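# Drop the towel in the pedal bin, lid closed

## Task

Get the towel inside the pedal bin and leave the lid to fall shut over it.

## Robot and tools

Robot: two arms, left_arm and right_arm, each ending in an identical five-finger right hand (so the hands are not mirror images). Bases in the scene frame: left_arm at (-0.093, +0.650, 0) m, right_arm at (+0.054, -0.608, -0.001) m. A post stands on the floor behind the arms. Scene frame: origin at table height midway between the arms, +x out over the table, +y toward left_arm, +z up. Arm names do not match image sides.

Hand point: a spot fixed to the palm, about 0.05 m in front of it and 0.15 m out from the wrist flange. Its +z runs along the straight fingers, +y out of the palm, +x across the palm away from the thumb. Straight fingertips sit 0.06 to 0.07 m past the point along +z and 0.06 m behind it along -y. A bracket on the little-finger side of the wrist can strike objects, and with the fingers level the wrist can hang well below the point and reach the table first.

The row: every motion command is one row of 28 numbers, each in [-1, 1], covering both arms even if one stays still. Order: left dx, dy, dz, rx, ry, rz; left little, ring, middle, index, thumb_bend, thumb_turn; left force_limit, speed; then the same 14 for the right arm. The six pose numbers are offsets, not poses: they are measured from that arm's Hand target as it stood when the action or move began, along that Hand target's own axes. 1.0 equals 0.6 m for dx, dy, dz and 180 degrees for the rotation vector rx, ry, rz. All zeros asks nothing new of that arm. The finger numbers are absolute targets: +1 straight/open, -1 curled/closed; thumb_turn -1 puts the thumb opposite the fingers, +1 beside the palm. force_limit runs from about 0 N at -1 to 10 N at +1 (15 N for the two thumb motors); speed rises from near zero at -1 to full at +0.48 and above. No hand number means 'unchanged': to keep a hand as it is, resend the last eight numbers actually sent to it (or, if none yet, its hand_measured six plus hand_force_limit and hand_speed). For a gentle grip close with speed at -0.94 or below. Thumb opposed, the hand wraps objects roughly 0.035 to 0.065 m thick.

Tools:
execute_actions(actions, cameras): actions is a list of actions; each action is a list of up to 15 rows, one per 1/30 s step, a short list repeating its last row to 15. Every row in an action is an offset from the start of that action, not from the row before. cameras lists names (cam_high, cam_low, cam_left_wrist, cam_right_wrist), ["all"] or []; an empty actions list returns images by default.
move(target, speed, blend, stop_force, zero, blocking, cameras): target is one row or up to 15 rows, all offsets counted from the same starting Hand targets. speed is path speed in m/s, 0.002 to 3.2, default 0.25 (turns at twice that in rad/s), one value or one per target. blend in metres rounds corners in a list; 0 stops at each. stop_force in N, 4 to 120, ends an arm's path when its wrist sensor feels that much push against the motion; then every target must share the same hand numbers. zero (with stop_force) re-zeros the sensor first, default true. blocking=false returns early and cannot go with stop_force. A move lasts at most 10 s and does not avoid obstacles. It refuses paths bringing the wrist close to the arm's first joint axis.
wait(seconds, cameras): lets time pass, 0 to 3600 s.
stop(cameras): brakes a running move.
zoom_image(camera, region): region [x0, y0, x1, y1] in pixels of that camera's latest image, at most 504 by 504.
show_instructions(): shows the reference image pages.
zero_wrist_force(arm): arm is left_arm or right_arm.
finished_scene(scene): ends the scene for good; scene is 1 or omitted.

Results: end_effector_position (m) and end_effector_quat_wxyz in the scene frame, velocities, joint positions and torques, Hand target (last commanded pose after clipping, base of next offsets), hand_measured, hand_stopped_by (moving, target, force, stalled, fault) and hand_load_n (positive means pushed open; a drop to about 0 signals a lost grip), Wrist force and torque in the hand's own axes, plus the peak since last shown. A move adds a 'move:' line: done, off_target, moving, held or fault, and limits such as paced (pose clipped) or held (steps withheld). The hand point often rests a little short of Hand target; resend the gap as an offset if needed. Orientation commands are clipped to 32 degrees from the measured one per step.

Cautions: do not drop the towel from height, release it while moving, or let anything fall off the table (that fails the task). Avoid hitting the bin, table or post; arms are stiff, so aiming past a firm contact can cause a fault stop (torque limits, or about 150 N outside force) that freezes the arm for 10 s. Approach contacts slowly, ideally with stop_force. Keep the arms apart; a press between them can end the scene. Long stretched holds heat motors and can trigger an over-temperature stop. The lid should close on its own once the bin is released, and the towel must stay inside after the robot lets go.

Each tool is called after "Emit:" in YAML: its name, and indented under it one key for each argument.

Reference images:

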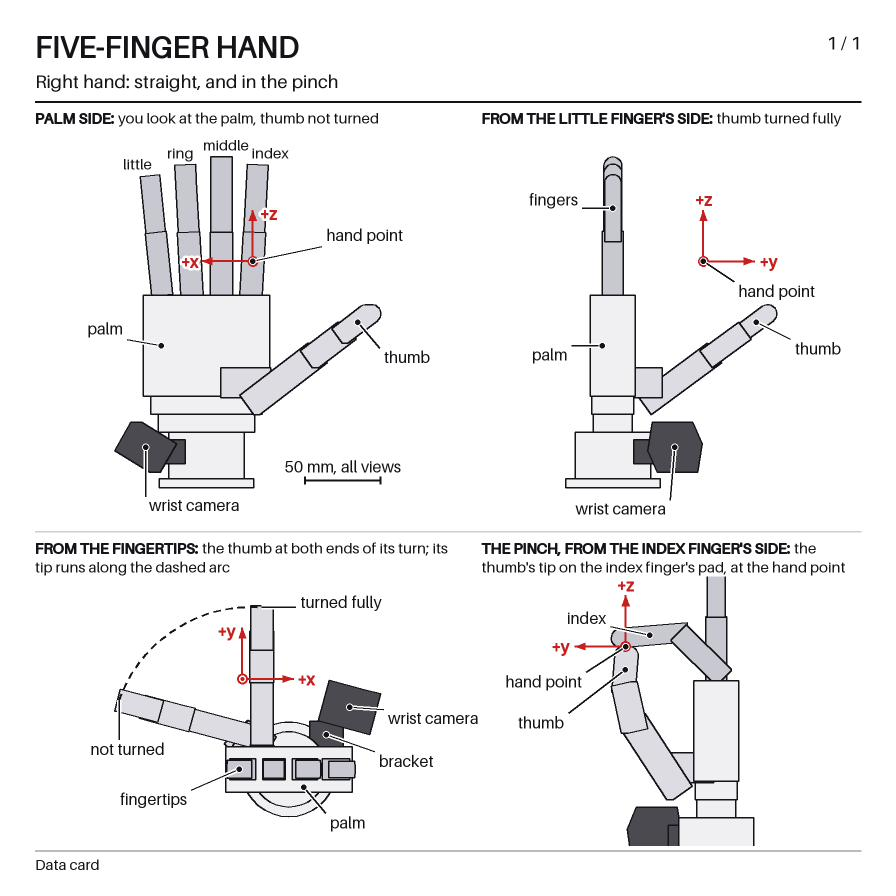

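## Session

Emit:
execute_actions:
  actions: []

Scene clock: 0.00 s.
left_arm: end_effector_position=(+0.2292, +0.7218, +0.1151) hand_measured=(+1.000, +1.000, +1.000, +1.000, +1.000, +1.000) hand_load_n=(+0.0, +0.0, +0.0, +0.0, +0.0, +0.0) hand_stopped_by=(target, target, target, target, target, target) hand_force_limit=0.00 hand_speed=-0.80 end_effector_quat_wxyz=(-0.061, +0.397, +0.913, -0.064) | right_arm: end_effector_position=(+0.7384, -0.1140, +0.3045) hand_measured=(+1.000, +1.000, +1.000, +1.000, +1.000, +1.000) hand_load_n=(+0.0, +0.0, +0.0, +0.0, +0.0, +0.0) hand_stopped_by=(target, target, target, target, target, target) hand_force_limit=0.00 hand_speed=-0.80 end_effector_quat_wxyz=(-0.234, +0.761, -0.606, +0.010)
Joint positions: left_arm=[-0.347 -1.593 2.415 0.877 1.692 -1.104] | right_arm=[0.296 -1.06 1.255 0.968 1.325 -3.025]
Joint velocities: within noise
Joint torques (N m): no reading
Wrist force (N): no reading
Wrist torque (N m): no reading
Wrist force, peak (N): no reading
Hand target: left_arm +0.2292, +0.7218, +0.1151; -0.061, +0.397, +0.913, -0.064 | right_arm +0.7384, -0.1140, +0.3045; -0.234, +0.761, -0.606, +0.010

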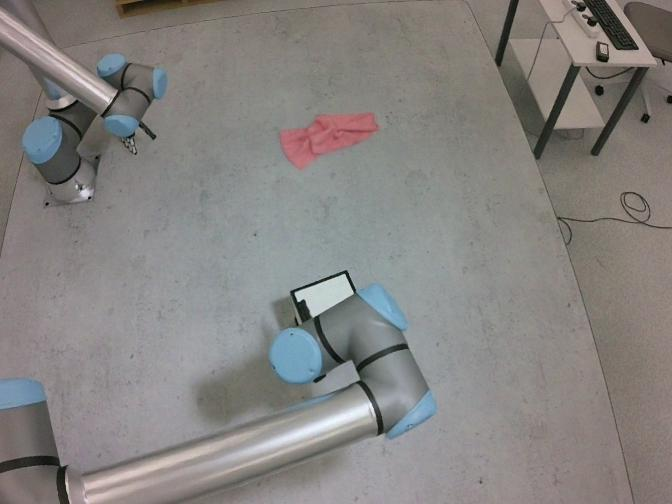

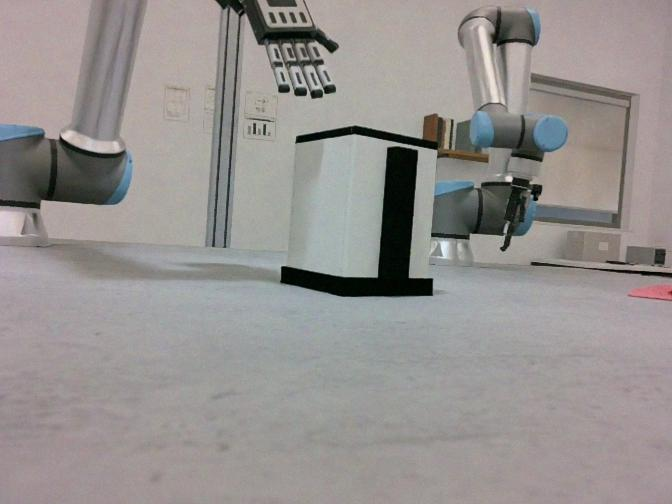

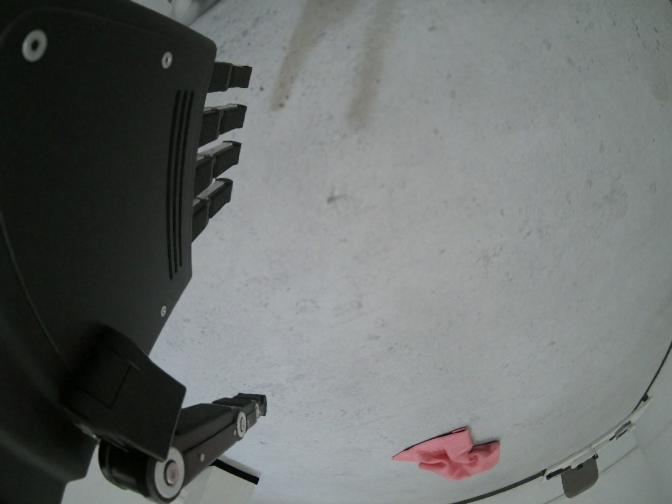

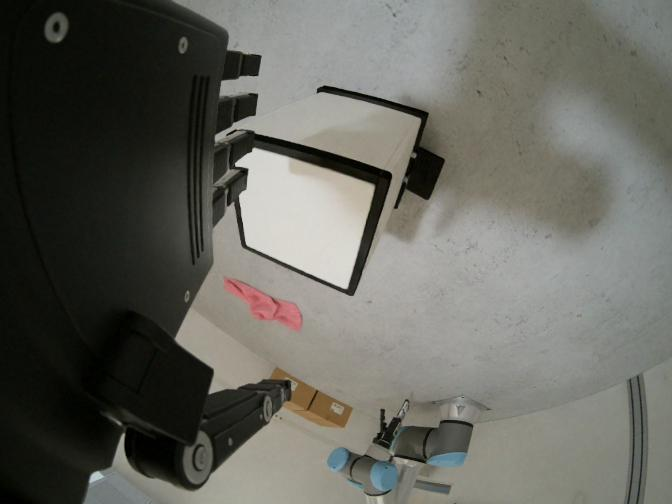

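Emit:
zoom_image:
  camera: "cam_right_wrist"
  region: [200, 60, 500, 320]

Emit:
zoom_image:
  camera: "cam_high"
  region: [240, 240, 440, 400]

Emit:
zoom_image:
  camera: "cam_low"
  region: [240, 100, 480, 320]

Emit:
zoom_image:
  camera: "cam_high"
  region: [250, 90, 410, 190]

Scaled by 1.680 from the camera's image (finer frame: 960x720).

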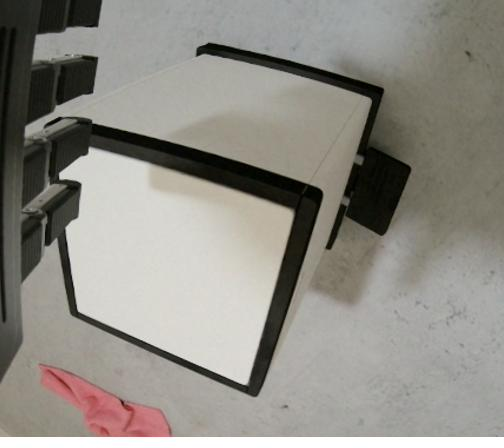

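Scaled by 2.520 from the camera's image (finer frame: 960x720).

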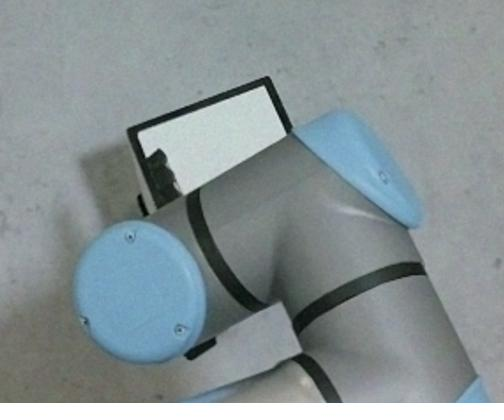

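Scaled by 2.100 from the camera's image (finer frame: 960x720).

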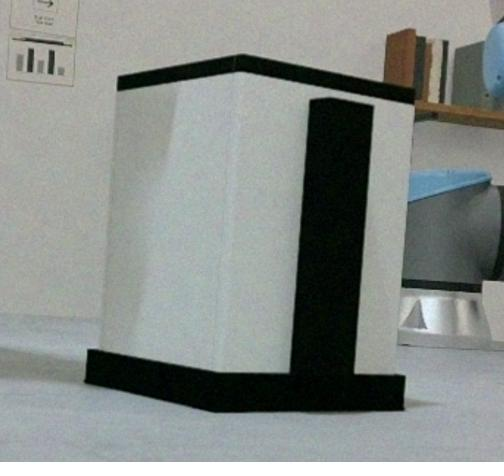

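Scaled by 3.150 from the camera's image (finer frame: 960x720).

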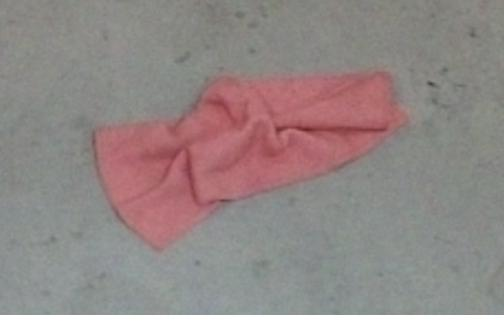

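Emit:
move:
  target:
    - [-0.041,0.0185,-0.259,0,0,0,1,1,1,1,1,-1,0,-0.5,0,0.12,-0.1,0,0,0,1,1,1,1,1,-1,0,-0.5]
    - [-0.4817,0.3082,-0.4192,0.1012,-0.3302,-0.6957,1,1,1,1,1,-1,0,-0.5,0,0.2513,-0.1785,0,0,0,1,1,1,1,1,-1,0,-0.5]
  blend: 0.04
  cameras: ["all"]

Scene clock: 82.20 s.
left_arm: end_effector_position=(+0.5983, +0.6519, +0.3146) hand_measured=(+1.000, +1.000, +1.000, +1.000, +1.000, -1.000) hand_load_n=(+0.0, +0.0, +0.0, +0.0, +0.0, +0.0) hand_stopped_by=(target, target, target, target, target, target) hand_force_limit=0.00 hand_speed=-0.50 end_effector_quat_wxyz=(-0.241, +0.665, -0.665, +0.241) | right_arm: end_effector_position=(+0.5682, -0.1745, +0.3443) hand_measured=(+1.000, +1.000, +1.000, +1.000, +1.000, -1.000) hand_load_n=(+0.0, +0.0, +0.0, +0.0, +0.0, +0.0) hand_stopped_by=(target, target, target, target, target, target) hand_force_limit=0.00 hand_speed=-0.50 end_effector_quat_wxyz=(-0.234, +0.761, -0.606, +0.010)
Joint positions: left_arm=[-0.348 -1.433 1.709 0.632 1.341 -3.425] | right_arm=[0.28 -1.369 1.612 0.924 1.318 -3.04]
Joint torques (N m): left_arm=[-18.74 -38.92 -52.52 4.68 -4.2 -3.65] | right_arm=[-19.55 -72.48 -25.23 0.56 -3.04 -3.73]
Wrist force (N): left_arm=[0.3 -0.3 -0.3] | right_arm=[0.1 0.7 0.0]
Wrist torque (N m): left_arm=[0.05 -0.11 0.02] | right_arm=[0.09 -0.02 0.05]
Wrist force, peak (N): left_arm=[0.0 -1.2 0.1] | right_arm=[-0.3 -0.5 0.8]
Hand target: left_arm +0.5984, +0.6519, +0.3146; -0.241, +0.665, -0.665, +0.241 | right_arm +0.5682, -0.1746, +0.3443; -0.234, +0.761, -0.606, +0.010
Off the commanded pose: left_arm 0.000 m, 0 deg | right_arm 0.000 m, 0 deg.
move: done
cam_left_wrist: T_world_to_cam=[[-0.75355, -0.28438, -0.59269, 0.81939], [-0.50411, 0.82865, 0.24333, -0.30923], [0.42194, 0.48214, -0.76779, -0.21576]] pos_world=[0.55261, 0.59329, 0.39523]
cam_right_wrist: T_world_to_cam=[[-0.84696, -0.35605, -0.39483, 0.5562], [-0.53155, 0.55218, 0.6423, 0.17555], [-0.01067, 0.75387, -0.65693, 0.47734]] pos_world=[0.56949, -0.25875, 0.42043]

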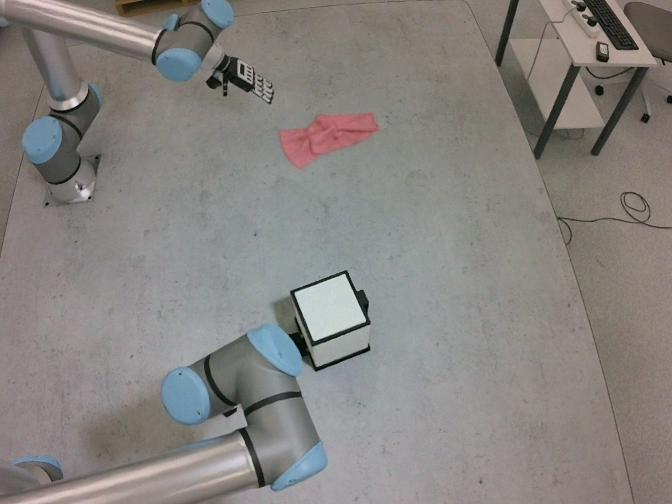

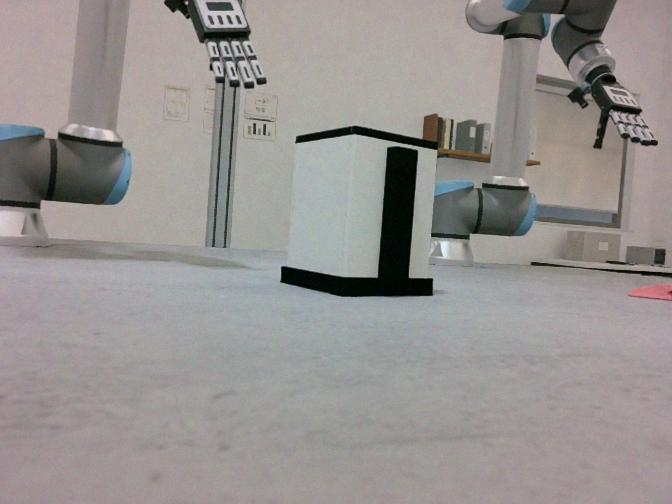

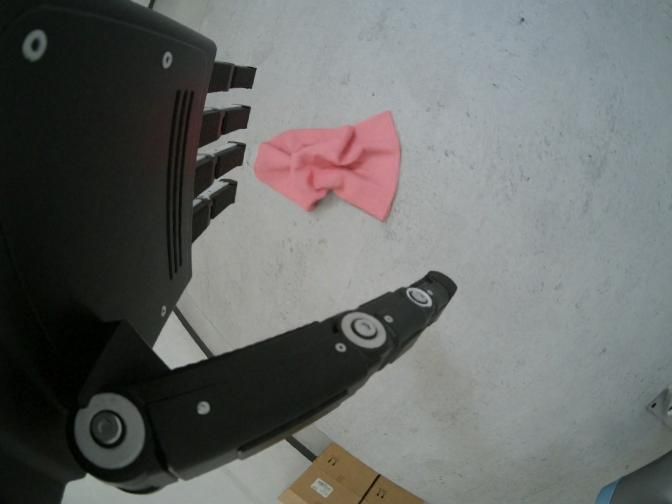

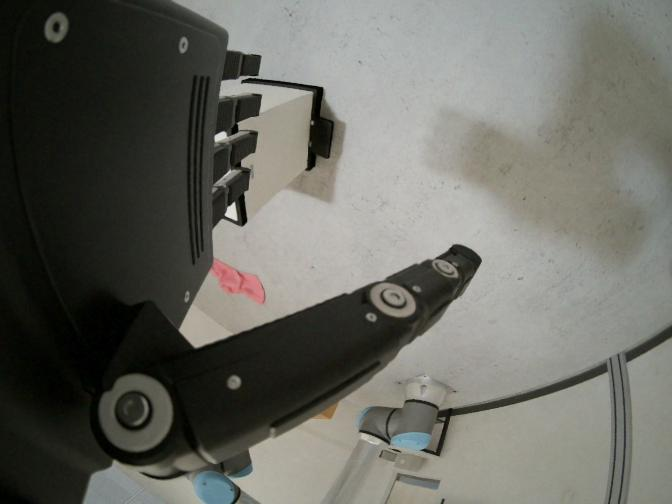

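Emit:
zoom_image:
  camera: "cam_high"
  region: [260, 250, 400, 390]

Emit:
zoom_image:
  camera: "cam_right_wrist"
  region: [210, 60, 370, 240]

Emit:
zoom_image:
  camera: "cam_left_wrist"
  region: [180, 60, 460, 340]

Scaled by 3.600 from the camera's image (finer frame: 960x720).

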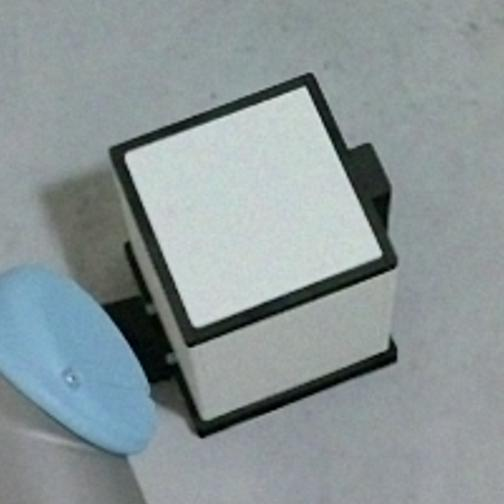

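Scaled by 2.800 from the camera's image (finer frame: 960x720).

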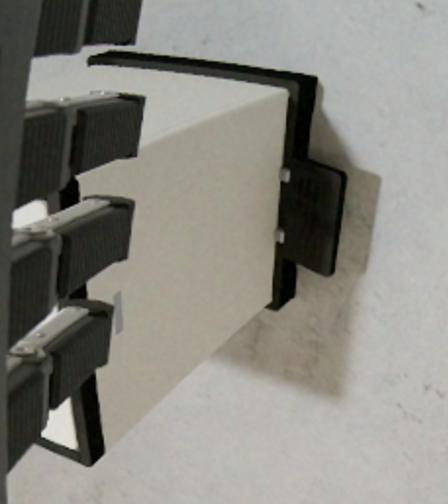

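Scaled by 1.800 from the camera's image (finer frame: 960x720).

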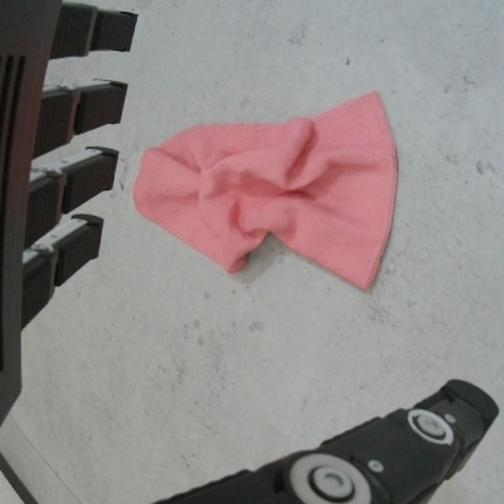

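Emit:
move:
  target: [-0.0968,-0.1127,0.5182,0.0556,0,0,1,1,1,1,1,-1,0,-0.5,-0.0925,0.0675,0.4018,0.015,0.0813,-0.0295,1,1,1,1,1,-1,0,-0.5]
  cameras: ["all"]

Scene clock: 141.10 s.
left_arm: end_effector_position=(+0.8494, +0.7102, +0.1195) hand_measured=(+1.000, +1.000, +1.000, +1.000, +1.000, -1.000) hand_load_n=(+0.0, +0.0, +0.0, +0.0, +0.0, +0.0) hand_stopped_by=(target, target, target, target, target, target) hand_force_limit=0.00 hand_speed=-0.50 end_effector_quat_wxyz=(-0.298, +0.641, -0.641, +0.298) | right_arm: end_effector_position=(+0.5882, -0.0467, +0.1299) hand_measured=(+1.000, +1.000, +1.000, +1.000, +1.000, -1.000) hand_load_n=(+0.0, +0.0, +0.0, +0.0, +0.0, +0.0) hand_stopped_by=(target, target, target, target, target, target) hand_force_limit=0.00 hand_speed=-0.50 end_effector_quat_wxyz=(-0.172, +0.775, -0.594, +0.131)
Joint positions: left_arm=[-0.173 -1 1.488 0.221 1.427 -3.264] | right_arm=[0.571 -1.071 1.566 0.656 1.697 -2.864]
Joint torques (N m): left_arm=[8.93 -70.22 -50.81 -2.52 2.68 3.12] | right_arm=[15.4 -61.02 -52.01 0.64 1.05 4.15]
Wrist force (N): left_arm=[-0.1 -0.5 -0.1] | right_arm=[0.1 -0.4 0.2]
Wrist torque (N m): left_arm=[0.07 -0.10 -0.33] | right_arm=[-0.05 0.03 -0.12]
Wrist force, peak (N): left_arm=[1.1 -0.5 -1.3] | right_arm=[-0.5 0.1 0.9]
Hand target: left_arm +0.8496, +0.7102, +0.1194; -0.298, +0.641, -0.641, +0.298 | right_arm +0.5882, -0.0466, +0.1297; -0.172, +0.775, -0.594, +0.132
Off the commanded pose: left_arm 0.000 m, 0 deg | right_arm 0.000 m, 0 deg.
move: done
cam_left_wrist: T_world_to_cam=[[-0.63898, -0.28469, -0.7146, 0.8271], [-0.53905, 0.82845, 0.15196, -0.14267], [0.54875, 0.48231, -0.68282, -0.61753]] pos_world=[0.79046, 0.6515, 0.19106]
cam_right_wrist: T_world_to_cam=[[-0.81075, -0.43459, -0.39219, 0.50864], [-0.57825, 0.69887, 0.42096, 0.3164], [0.09114, 0.56808, -0.81791, 0.19259]] pos_world=[0.57779, -0.10948, 0.22382]

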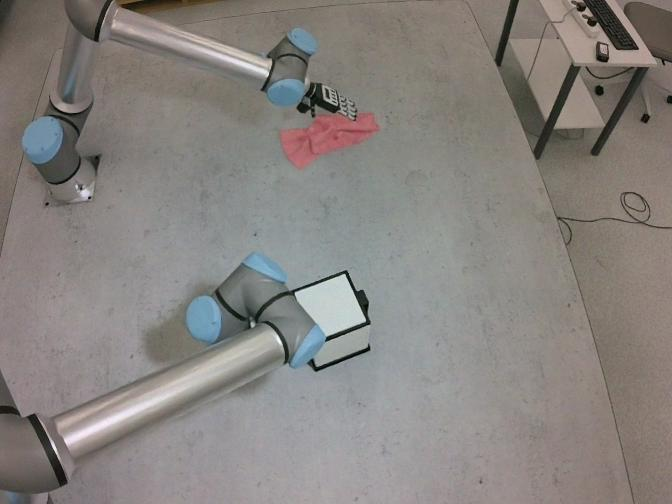

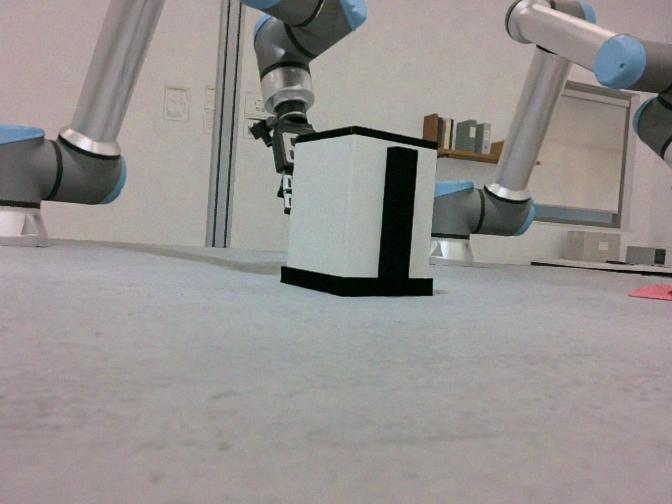

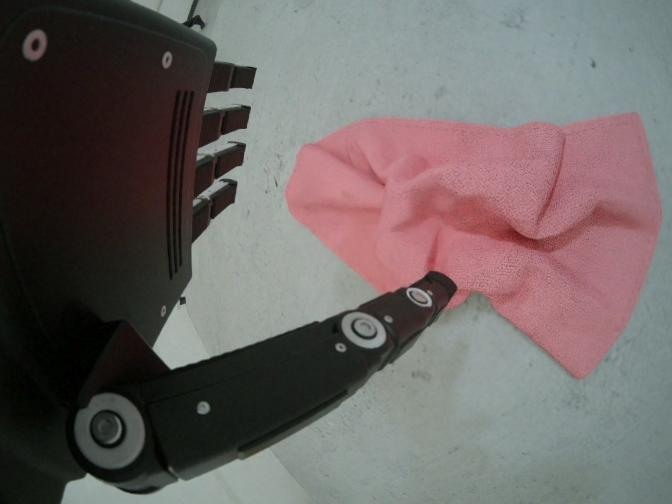

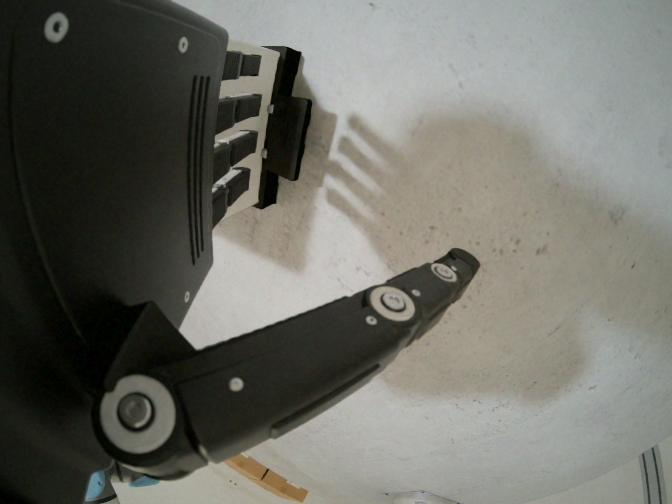

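Emit:
move:
  target: [0.0167,0.1352,0.0917,0,0,0,1,1,1,1,1,-1,0,-0.5,0,0,0,0,0,0,1,1,1,1,1,-1,0,-0.5]
  speed: 0.04
  stop_force: 8
  cameras: ["cam_left_wrist"]

Emit:
zoom_image:
  camera: "cam_left_wrist"
  region: [150, 0, 650, 400]

Scene clock: 151.80 s.
left_arm: end_effector_position=(+0.8394, +0.7002, +0.0219) hand_measured=(+1.000, +1.000, +1.000, +1.000, +1.000, -1.000) hand_load_n=(+0.0, +0.0, +0.0, +0.0, +0.0, +0.0) hand_stopped_by=(target, target, target, target, target, target) hand_force_limit=0.00 hand_speed=-0.50 end_effector_quat_wxyz=(-0.298, +0.641, -0.641, +0.298) | right_arm: end_effector_position=(+0.5882, -0.0466, +0.1297) hand_measured=(+1.000, +1.000, +1.000, +1.000, +1.000, -1.000) hand_load_n=(+0.0, +0.0, +0.0, +0.0, +0.0, +0.0) hand_stopped_by=(target, target, target, target, target, target) hand_force_limit=0.00 hand_speed=-0.50 end_effector_quat_wxyz=(-0.172, +0.775, -0.594, +0.132)
Joint positions: left_arm=[-0.189 -0.929 1.568 0.071 1.415 -3.274] | right_arm=[0.571 -1.071 1.566 0.656 1.697 -2.864]
Joint torques (N m): left_arm=[-17.51 -73.31 -28.57 -2.42 -3.91 -3.39] | right_arm=[16.21 -58.35 -51.33 1.56 1.96 4.39]
Wrist force (N): left_arm=[0.3 -0.5 -0.3] | right_arm=[0.3 -0.3 0.0]
Wrist torque (N m): left_arm=[0.09 -0.14 -0.01] | right_arm=[-0.03 0.00 -0.11]
Wrist force, peak (N): left_arm=[0.1 -1.3 -0.1] | right_arm=[0.8 -0.1 0.1]
Hand target: left_arm +0.8394, +0.7002, +0.0219; -0.298, +0.641, -0.641, +0.298 | right_arm +0.5882, -0.0466, +0.1297; -0.172, +0.775, -0.594, +0.132
Off the commanded pose: left_arm 0.000 m, 0 deg | right_arm 0.000 m, 0 deg.
move: done
cam_left_wrist: T_world_to_cam=[[-0.63896, -0.28467, -0.71463, 0.74811], [-0.53901, 0.82848, 0.15192, -0.12507], [0.54882, 0.48227, -0.6828, -0.67393]] pos_world=[0.78046, 0.64159, 0.09346]

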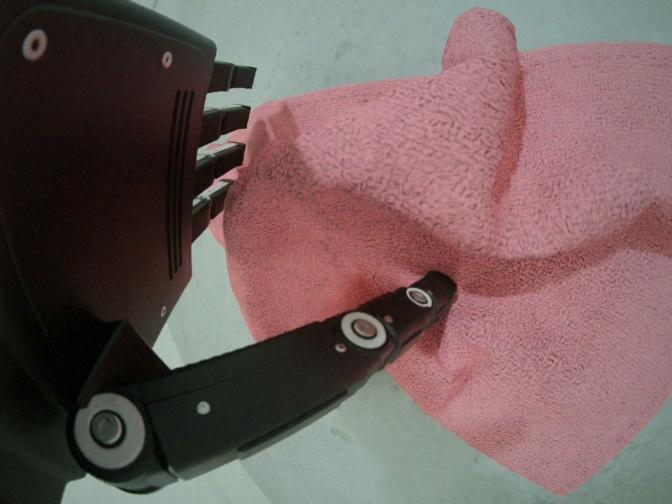

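Scaled by 1.008 from the camera's image (finer frame: 960x720).

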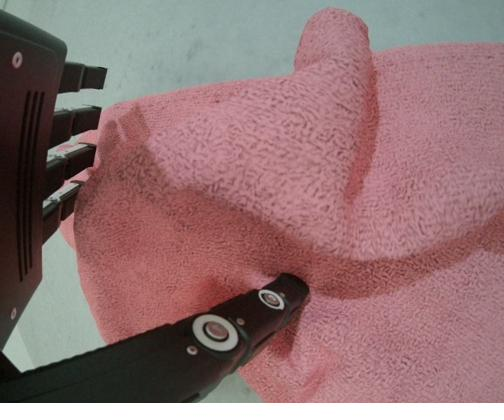

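Emit:
move:
  target: [0,0.0051,0.0043,0,0,0,0.1,0.1,0.1,0.1,0.4,-1,0,-0.7,0,0,0,0,0,0,1,1,1,1,1,-1,0,-0.5]
  speed: 0.04
  cameras: ["cam_left_wrist"]

Scene clock: 158.67 s.
left_arm: end_effector_position=(+0.8395, +0.7002, +0.0180) hand_measured=(+1.000, +0.590, +0.728, +0.838, +0.892, -1.000) hand_load_n=(+0.0, +7.0, +4.0, +6.0, +9.0, +0.0) hand_stopped_by=(fault, force, force, force, force, target) hand_force_limit=0.00 hand_speed=-0.70 end_effector_quat_wxyz=(-0.299, +0.641, -0.641, +0.298) | right_arm: end_effector_position=(+0.5882, -0.0466, +0.1297) hand_measured=(+1.000, +1.000, +1.000, +1.000, +1.000, -1.000) hand_load_n=(+0.0, +0.0, +0.0, +0.0, +0.0, +0.0) hand_stopped_by=(target, target, target, target, target, target) hand_force_limit=0.00 hand_speed=-0.50 end_effector_quat_wxyz=(-0.172, +0.775, -0.594, +0.132)
Joint positions: left_arm=[-0.189 -0.926 1.57 0.066 1.415 -3.274] | right_arm=[0.571 -1.071 1.566 0.656 1.697 -2.864]
Joint torques (N m): left_arm=[-17.04 -41.74 -8.48 -0.34 -1.57 -3.26] | right_arm=[16.03 -58.91 -50.93 2.14 1.92 4.33]
Wrist force (N): left_arm=[-1.2 -27.7 -23.9] | right_arm=[0.7 -0.3 0.0]
Wrist torque (N m): left_arm=[-0.17 0.26 -0.51] | right_arm=[-0.02 -0.06 -0.08]
Wrist force, peak (N): left_arm=[-1.2 -27.7 -23.9] | right_arm=[0.7 -0.3 0.1]
Hand target: left_arm +0.8394, +0.7002, +0.0179; -0.298, +0.641, -0.641, +0.298 | right_arm +0.5882, -0.0466, +0.1297; -0.172, +0.775, -0.594, +0.132
Off the commanded pose: left_arm 0.000 m, 0 deg | right_arm 0.000 m, 0 deg.
move: done
cam_left_wrist: T_world_to_cam=[[-0.63877, -0.28469, -0.71479, 0.74521], [-0.53905, 0.82849, 0.15176, -0.12443], [0.54899, 0.48225, -0.68268, -0.67673]] pos_world=[0.78046, 0.64159, 0.08956]

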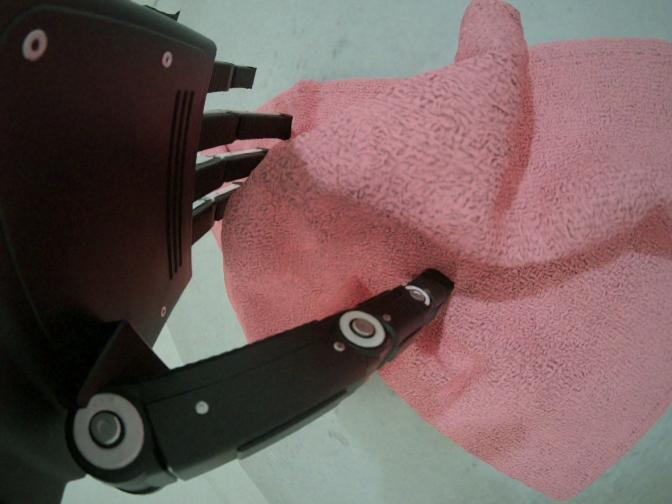

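Emit:
move:
  target:
    - [0,-0.0217,-0.0182,0,0,0,0.1,0.1,0.1,0.1,0.4,-1,0,-0.7,0,0,0,0,0,0,1,1,1,1,1,-1,0,-0.5]
    - [0,-0.0217,-0.0182,0,0,0,0.1,0.12,0.12,0.12,0.4,-1,0,-0.7,0,0,0,0,0,0,1,1,1,1,1,-1,0,-0.5]
  speed: 0.04
  cameras: ["cam_left_wrist"]

Scene clock: 167.47 s.
left_arm: end_effector_position=(+0.8395, +0.7002, +0.0349) hand_measured=(+1.000, +0.120, +0.120, +0.120, +0.890, -1.000) hand_load_n=(+0.0, +0.0, +0.0, +1.0, +0.5, +0.0) hand_stopped_by=(fault, target, target, target, force, target) hand_force_limit=0.00 hand_speed=-0.70 end_effector_quat_wxyz=(-0.298, +0.641, -0.641, +0.298) | right_arm: end_effector_position=(+0.5882, -0.0466, +0.1297) hand_measured=(+1.000, +1.000, +1.000, +1.000, +1.000, -1.000) hand_load_n=(+0.0, +0.0, +0.0, +0.0, +0.0, +0.0) hand_stopped_by=(target, target, target, target, target, target) hand_force_limit=0.00 hand_speed=-0.50 end_effector_quat_wxyz=(-0.172, +0.775, -0.594, +0.132)
Joint positions: left_arm=[-0.189 -0.942 1.563 0.09 1.415 -3.274] | right_arm=[0.571 -1.071 1.566 0.656 1.697 -2.864]
Joint torques (N m): left_arm=[-10.38 -89.47 -41.67 3.98 -3.18 -1.09] | right_arm=[16.46 -59.29 -51.14 2.61 1.86 4.46]
Wrist force (N): left_arm=[-0.1 -2.7 -0.3] | right_arm=[0.1 -0.2 0.3]
Wrist torque (N m): left_arm=[0.06 -0.10 -0.05] | right_arm=[-0.01 0.02 -0.11]
Wrist force, peak (N): left_arm=[-1.0 -30.1 -25.9] | right_arm=[0.6 -0.8 0.0]
Hand target: left_arm +0.8395, +0.7002, +0.0349; -0.298, +0.641, -0.641, +0.298 | right_arm +0.5882, -0.0466, +0.1297; -0.172, +0.775, -0.594, +0.132
Off the commanded pose: left_arm 0.000 m, 0 deg | right_arm 0.000 m, 0 deg.
move: done
cam_left_wrist: T_world_to_cam=[[-0.63888, -0.28469, -0.71469, 0.75737], [-0.53903, 0.82849, 0.15183, -0.12703], [0.54888, 0.48224, -0.68277, -0.6651]] pos_world=[0.78046, 0.64159, 0.10646]

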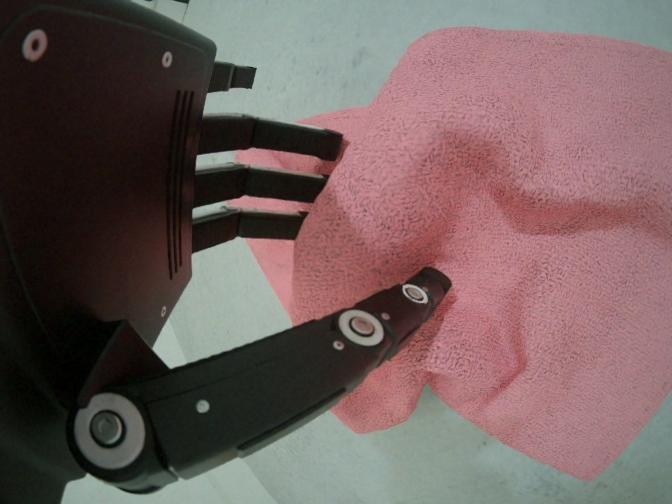

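Emit:
move:
  target: [0,0.0115,0.0096,0,0,0,0.1,0.12,0.12,0.12,0.4,-1,0,-0.7,0,0,0,0,0,0,1,1,1,1,1,-1,0,-0.5]
  speed: 0.02
  stop_force: 6

Emit:
move:
  target: [0,0,0,0,0,0,0.1,-0.2,-0.2,-0.2,0.2,-1,0,-0.8,0,0,0,0,0,0,1,1,1,1,1,-1,0,-0.5]
  cameras: ["cam_left_wrist"]

Scene clock: 172.27 s.
left_arm: end_effector_position=(+0.8395, +0.7002, +0.0320) hand_measured=(+1.000, +0.120, +0.120, +0.120, +0.890, -1.000) hand_load_n=(+0.0, +0.0, +0.0, +0.5, +0.0, +0.0) hand_stopped_by=(fault, target, target, target, force, target) hand_force_limit=0.00 hand_speed=-0.70 end_effector_quat_wxyz=(-0.299, +0.641, -0.641, +0.298) | right_arm: end_effector_position=(+0.5882, -0.0466, +0.1297) hand_measured=(+1.000, +1.000, +1.000, +1.000, +1.000, -1.000) hand_load_n=(+0.0, +0.0, +0.0, +0.0, +0.0, +0.0) hand_stopped_by=(target, target, target, target, target, target) hand_force_limit=0.00 hand_speed=-0.50 end_effector_quat_wxyz=(-0.172, +0.775, -0.594, +0.132)
Joint positions: left_arm=[-0.189 -0.939 1.564 0.085 1.415 -3.274] | right_arm=[0.571 -1.071 1.566 0.656 1.697 -2.864]
Joint torques (N m): left_arm=[-8.28 -87.77 -41.42 5.2 -2.89 -1.26] | right_arm=[16.74 -59.5 -51.17 2.8 1.92 4.4]
Wrist force (N): left_arm=[-0.7 -7.8 -3.4] | right_arm=[0.3 0.0 0.2]
Wrist torque (N m): left_arm=[0.14 -0.09 -0.07] | right_arm=[0.02 0.00 -0.10]
Wrist force, peak (N): left_arm=[-0.4 -9.6 -5.2] | right_arm=[0.6 -0.6 -0.1]
Hand target: left_arm +0.8395, +0.7002, +0.0320; -0.298, +0.641, -0.641, +0.298 (not the last commanded pose) | right_arm +0.5882, -0.0466, +0.1297; -0.172, +0.775, -0.594, +0.132
Off the commanded pose: left_arm 0.006 m, 0 deg | right_arm 0.000 m, 0 deg.
move: contact (left_arm)

Scene clock: 174.17 s.
left_arm: end_effector_position=(+0.8395, +0.7002, +0.0320) hand_measured=(+1.000, -0.200, -0.200, -0.200, +0.428, -1.000) hand_load_n=(+0.0, +0.0, +3.5, +1.5, +7.0, +0.0) hand_stopped_by=(fault, target, target, target, force, target) hand_force_limit=0.00 hand_speed=-0.80 end_effector_quat_wxyz=(-0.298, +0.641, -0.641, +0.298) | right_arm: end_effector_position=(+0.5882, -0.0466, +0.1297) hand_measured=(+1.000, +1.000, +1.000, +1.000, +1.000, -1.000) hand_load_n=(+0.0, +0.0, +0.0, +0.0, +0.0, +0.0) hand_stopped_by=(target, target, target, target, target, target) hand_force_limit=0.00 hand_speed=-0.50 end_effector_quat_wxyz=(-0.172, +0.775, -0.594, +0.132)
Joint positions: left_arm=[-0.189 -0.939 1.564 0.086 1.415 -3.274] | right_arm=[0.571 -1.071 1.566 0.656 1.697 -2.864]
Joint torques (N m): left_arm=[-9.21 -87.64 -33.12 -0.91 -1.98 -0.89] | right_arm=[15.08 -60.08 -50.8 2.71 1.83 4.4]
Wrist force (N): left_arm=[-0.1 -1.1 -0.7] | right_arm=[0.3 0.2 -0.1]
Wrist torque (N m): left_arm=[-0.01 -0.06 -0.07] | right_arm=[0.06 0.01 -0.09]
Wrist force, peak (N): left_arm=[-0.3 -7.5 -3.7] | right_arm=[0.7 -0.2 -0.1]
Hand target: left_arm +0.8395, +0.7002, +0.0320; -0.298, +0.641, -0.641, +0.298 | right_arm +0.5882, -0.0466, +0.1297; -0.172, +0.775, -0.594, +0.132
Off the commanded pose: left_arm 0.000 m, 0 deg | right_arm 0.000 m, 0 deg.
move: done
cam_left_wrist: T_world_to_cam=[[-0.63888, -0.28469, -0.71469, 0.7553], [-0.53903, 0.82849, 0.15183, -0.12659], [0.54888, 0.48224, -0.68277, -0.66708]] pos_world=[0.78046, 0.64159, 0.10356]

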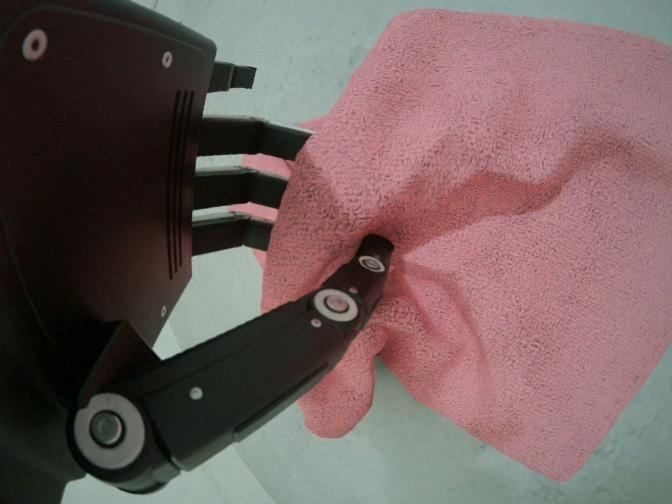

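Emit:
move:
  target: [0,0,0,0,0,0,0.1,-0.5,-0.5,-0.5,0.1,-1,0.1,-0.85,0,0,0,0,0,0,1,1,1,1,1,-1,0,-0.5]
  cameras: ["cam_left_wrist"]

Scene clock: 177.10 s.
left_arm: end_effector_position=(+0.8395, +0.7002, +0.0320) hand_measured=(+1.000, -0.500, -0.224, -0.280, +0.426, -1.000) hand_load_n=(+0.0, +0.5, +4.0, +6.0, +12.0, +0.0) hand_stopped_by=(fault, target, force, force, force, target) hand_force_limit=0.10 hand_speed=-0.85 end_effector_quat_wxyz=(-0.299, +0.641, -0.641, +0.298) | right_arm: end_effector_position=(+0.5882, -0.0466, +0.1297) hand_measured=(+1.000, +1.000, +1.000, +1.000, +1.000, -1.000) hand_load_n=(+0.0, +0.0, +0.0, +0.0, +0.0, +0.0) hand_stopped_by=(target, target, target, target, target, target) hand_force_limit=0.00 hand_speed=-0.50 end_effector_quat_wxyz=(-0.172, +0.775, -0.594, +0.132)
Joint positions: left_arm=[-0.189 -0.939 1.564 0.085 1.415 -3.274] | right_arm=[0.571 -1.071 1.566 0.656 1.697 -2.864]
Joint torques (N m): left_arm=[-11.51 -89.88 -28.55 -1.93 -0.79 -1] | right_arm=[15.63 -59.1 -50.89 2.71 1.69 4.39]
Wrist force (N): left_arm=[0.1 -0.8 -0.4] | right_arm=[0.4 0.0 0.1]
Wrist torque (N m): left_arm=[0.03 -0.10 -0.03] | right_arm=[0.02 -0.01 -0.09]
Wrist force, peak (N): left_arm=[-0.2 -1.6 -0.6] | right_arm=[0.1 -0.7 -0.3]
Hand target: left_arm +0.8395, +0.7002, +0.0320; -0.298, +0.641, -0.641, +0.298 | right_arm +0.5882, -0.0466, +0.1297; -0.172, +0.775, -0.594, +0.132
Off the commanded pose: left_arm 0.000 m, 0 deg | right_arm 0.000 m, 0 deg.
move: done
cam_left_wrist: T_world_to_cam=[[-0.63888, -0.28469, -0.71469, 0.7553], [-0.53903, 0.82849, 0.15183, -0.12659], [0.54888, 0.48224, -0.68277, -0.66708]] pos_world=[0.78046, 0.64159, 0.10356]

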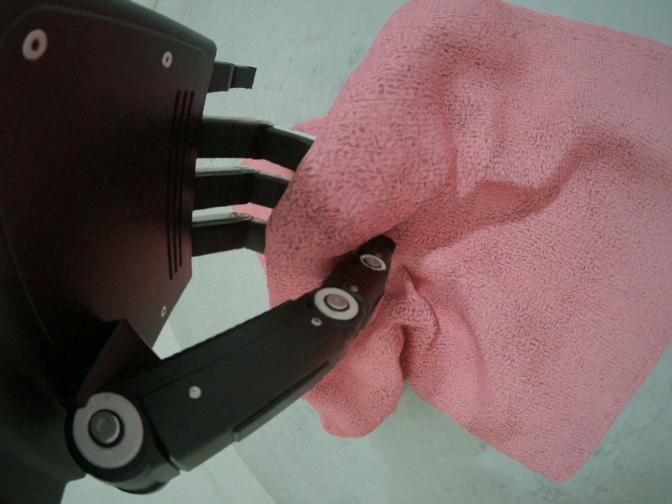

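Emit:
move:
  target: [0,-0.2042,-0.1715,0,0,0,0.1,-0.5,-0.5,-0.5,0.1,-1,0.1,-0.85,0,0,0,0,0,0,1,1,1,1,1,-1,0,-0.5]
  speed: 0.1
  cameras: ["all"]

Scene clock: 181.27 s.
left_arm: end_effector_position=(+0.8397, +0.7002, +0.1917) hand_measured=(+1.000, -0.500, -0.224, -0.280, +0.426, -1.000) hand_load_n=(+0.0, +0.5, +4.0, +4.5, +10.5, +0.0) hand_stopped_by=(fault, target, force, force, force, target) hand_force_limit=0.10 hand_speed=-0.85 end_effector_quat_wxyz=(-0.299, +0.641, -0.641, +0.298) | right_arm: end_effector_position=(+0.5882, -0.0466, +0.1297) hand_measured=(+1.000, +1.000, +1.000, +1.000, +1.000, -1.000) hand_load_n=(+0.0, +0.0, +0.0, +0.0, +0.0, +0.0) hand_stopped_by=(target, target, target, target, target, target) hand_force_limit=0.00 hand_speed=-0.50 end_effector_quat_wxyz=(-0.172, +0.775, -0.594, +0.132)
Joint positions: left_arm=[-0.189 -1.066 1.454 0.322 1.415 -3.274] | right_arm=[0.571 -1.071 1.566 0.656 1.697 -2.864]
Joint torques (N m): left_arm=[-17.01 -90.01 -52.31 3.95 -1.11 -2.79] | right_arm=[15.82 -58.97 -51.14 2.7 1.74 4.32]
Wrist force (N): left_arm=[0.0 -0.7 0.4] | right_arm=[0.4 0.0 0.1]
Wrist torque (N m): left_arm=[-0.01 -0.11 -0.04] | right_arm=[0.02 -0.01 -0.10]
Wrist force, peak (N): left_arm=[0.1 -1.4 -0.5] | right_arm=[0.7 -0.1 -0.1]
Hand target: left_arm +0.8397, +0.7002, +0.1920; -0.298, +0.641, -0.641, +0.298 | right_arm +0.5882, -0.0466, +0.1297; -0.172, +0.775, -0.594, +0.132
Off the commanded pose: left_arm 0.000 m, 0 deg | right_arm 0.000 m, 0 deg.
move: done
cam_left_wrist: T_world_to_cam=[[-0.63887, -0.28468, -0.71471, 0.86955], [-0.53907, 0.82845, 0.15189, -0.15068], [0.54886, 0.48232, -0.68273, -0.55819]] pos_world=[0.78066, 0.6416, 0.26326]
cam_right_wrist: T_world_to_cam=[[-0.81074, -0.43469, -0.39211, 0.50857], [-0.57827, 0.69894, 0.42082, 0.31646], [0.09113, 0.56792, -0.81802, 0.19239]] pos_world=[0.57779, -0.10938, 0.22362]

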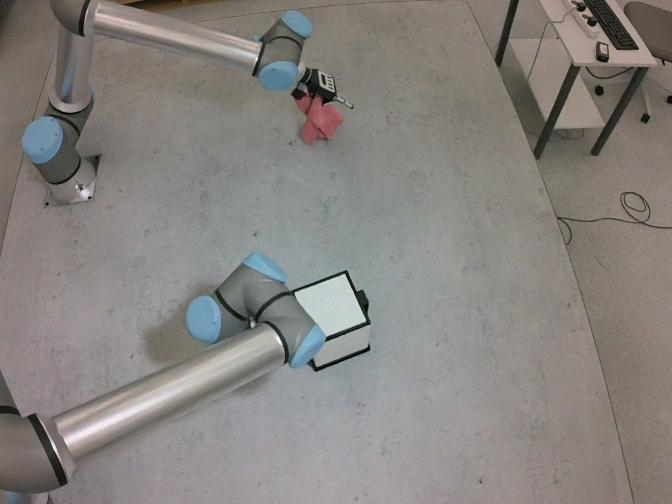

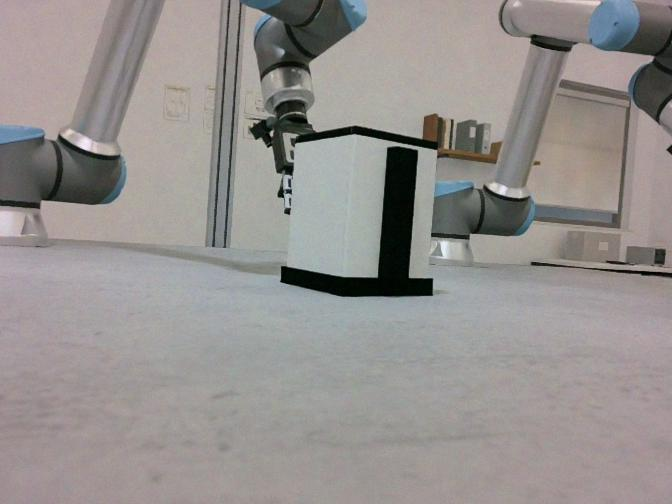

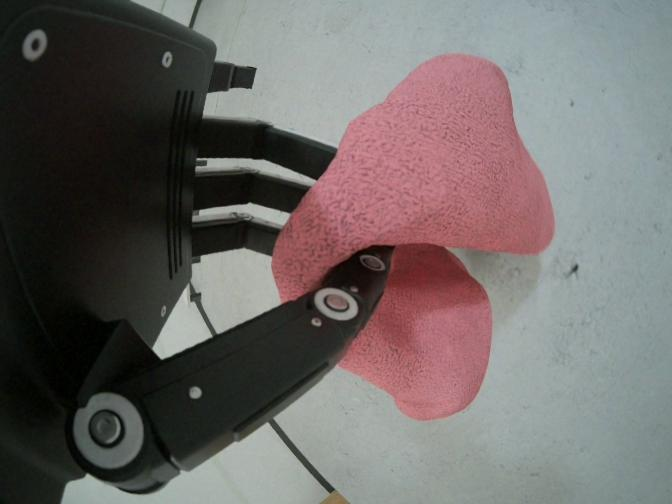

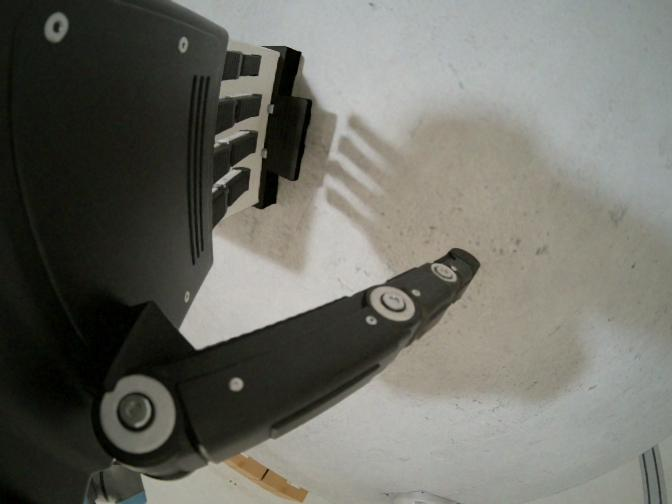

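Emit:
move:
  target: [0.7,-0.2008,-0.4297,-0.071,0.2822,0.308,0.1,-0.5,-0.5,-0.5,0.1,-1,0.1,-0.85,0,0,0,0,0,0,1,1,1,1,1,-1,0,-0.5]
  speed: 0.25
  cameras: ["all"]

Scene clock: 202.57 s.
left_arm: end_effector_position=(+0.7203, +0.2800, +0.4499) hand_measured=(+1.000, -0.500, -0.224, -0.280, +0.426, -1.000) hand_load_n=(+0.0, +0.5, +4.0, +4.0, +10.0, +0.0) hand_stopped_by=(fault, target, force, force, force, target) hand_force_limit=0.10 hand_speed=-0.85 end_effector_quat_wxyz=(+0.039, -0.125, +0.946, -0.298) end_effector_velocity=(+0.000, +0.000, +0.000) end_effector_angular_velocity=(+0.002, +0.003, -0.002) | right_arm: end_effector_position=(+0.5882, -0.0466, +0.1297) hand_measured=(+1.000, +1.000, +1.000, +1.000, +1.000, -1.000) hand_load_n=(+0.0, +0.0, +0.0, +0.0, +0.0, +0.0) hand_stopped_by=(target, target, target, target, target, target) hand_force_limit=0.00 hand_speed=-0.50 end_effector_quat_wxyz=(-0.172, +0.775, -0.594, +0.132)
Joint positions: left_arm=[-0.554 -1.011 0.909 1.197 1.968 -2.5] | right_arm=[0.571 -1.071 1.566 0.656 1.697 -2.864]
Joint velocities: left_arm=[0 0.002 -0.003 0.005 0 0.001] | right_arm=[within noise]
Joint torques (N m): left_arm=[-17.64 -74.19 -53.22 5.19 3.38 2.71] | right_arm=[15.87 -58.05 -50.66 2.81 1.7 4.31]
Wrist force (N): left_arm=[-0.1 -0.6 0.5] | right_arm=[0.2 0.0 0.1]
Wrist torque (N m): left_arm=[0.00 -0.08 -0.30] | right_arm=[0.02 0.01 -0.10]
Wrist force, peak (N): left_arm=[0.6 -1.5 0.8] | right_arm=[0.6 -0.6 -0.1]
Hand target: left_arm +0.7203, +0.2800, +0.4500; +0.039, -0.125, +0.946, -0.298 | right_arm +0.5882, -0.0466, +0.1297; -0.172, +0.775, -0.594, +0.132
Off the commanded pose: left_arm 0.000 m, 0 deg | right_arm 0.000 m, 0 deg.
move: done
cam_left_wrist: T_world_to_cam=[[-0.48371, 0.70014, -0.52519, 0.38537], [0.67589, 0.68005, 0.28408, -0.79923], [0.55605, -0.21756, -0.80217, 0.13078]] pos_world=[0.65387, 0.30216, 0.53435]
cam_right_wrist: T_world_to_cam=[[-0.81074, -0.43469, -0.39211, 0.50857], [-0.57827, 0.69894, 0.42082, 0.31646], [0.09113, 0.56792, -0.81802, 0.19239]] pos_world=[0.57779, -0.10938, 0.22362]

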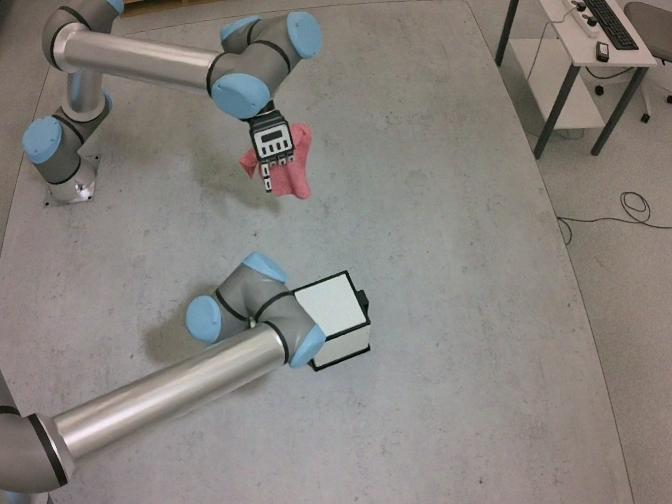

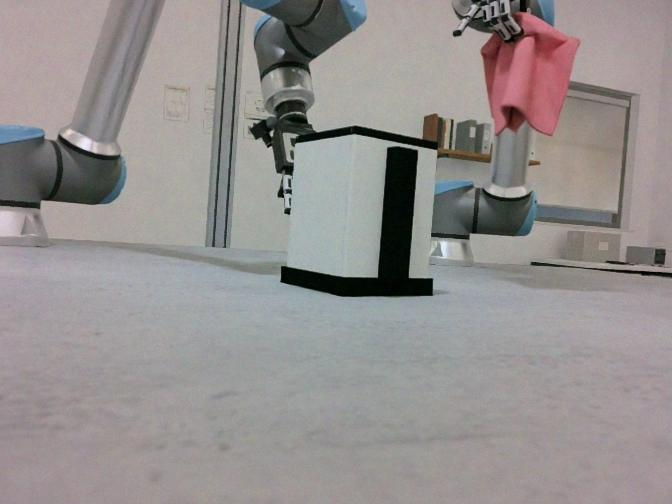

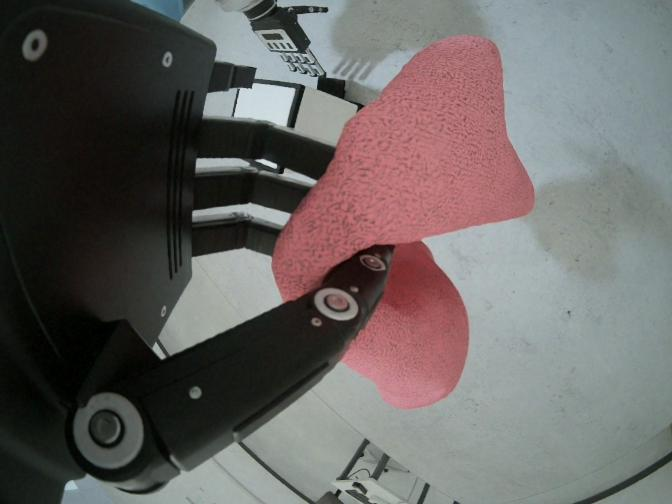

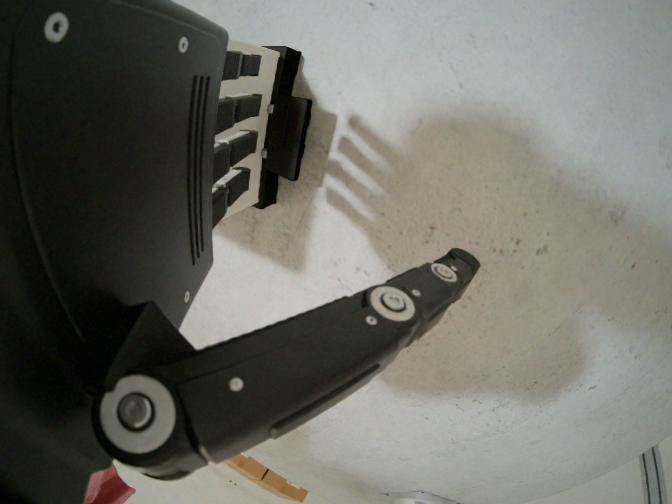

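Emit:
zoom_image:
  camera: "cam_right_wrist"
  region: [200, 30, 380, 230]

Scaled by 2.520 from the camera's image (finer frame: 960x720).

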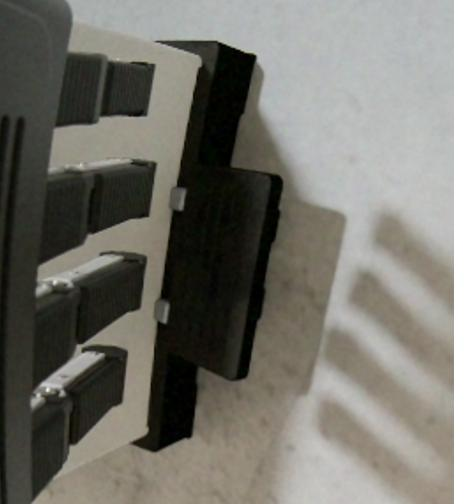

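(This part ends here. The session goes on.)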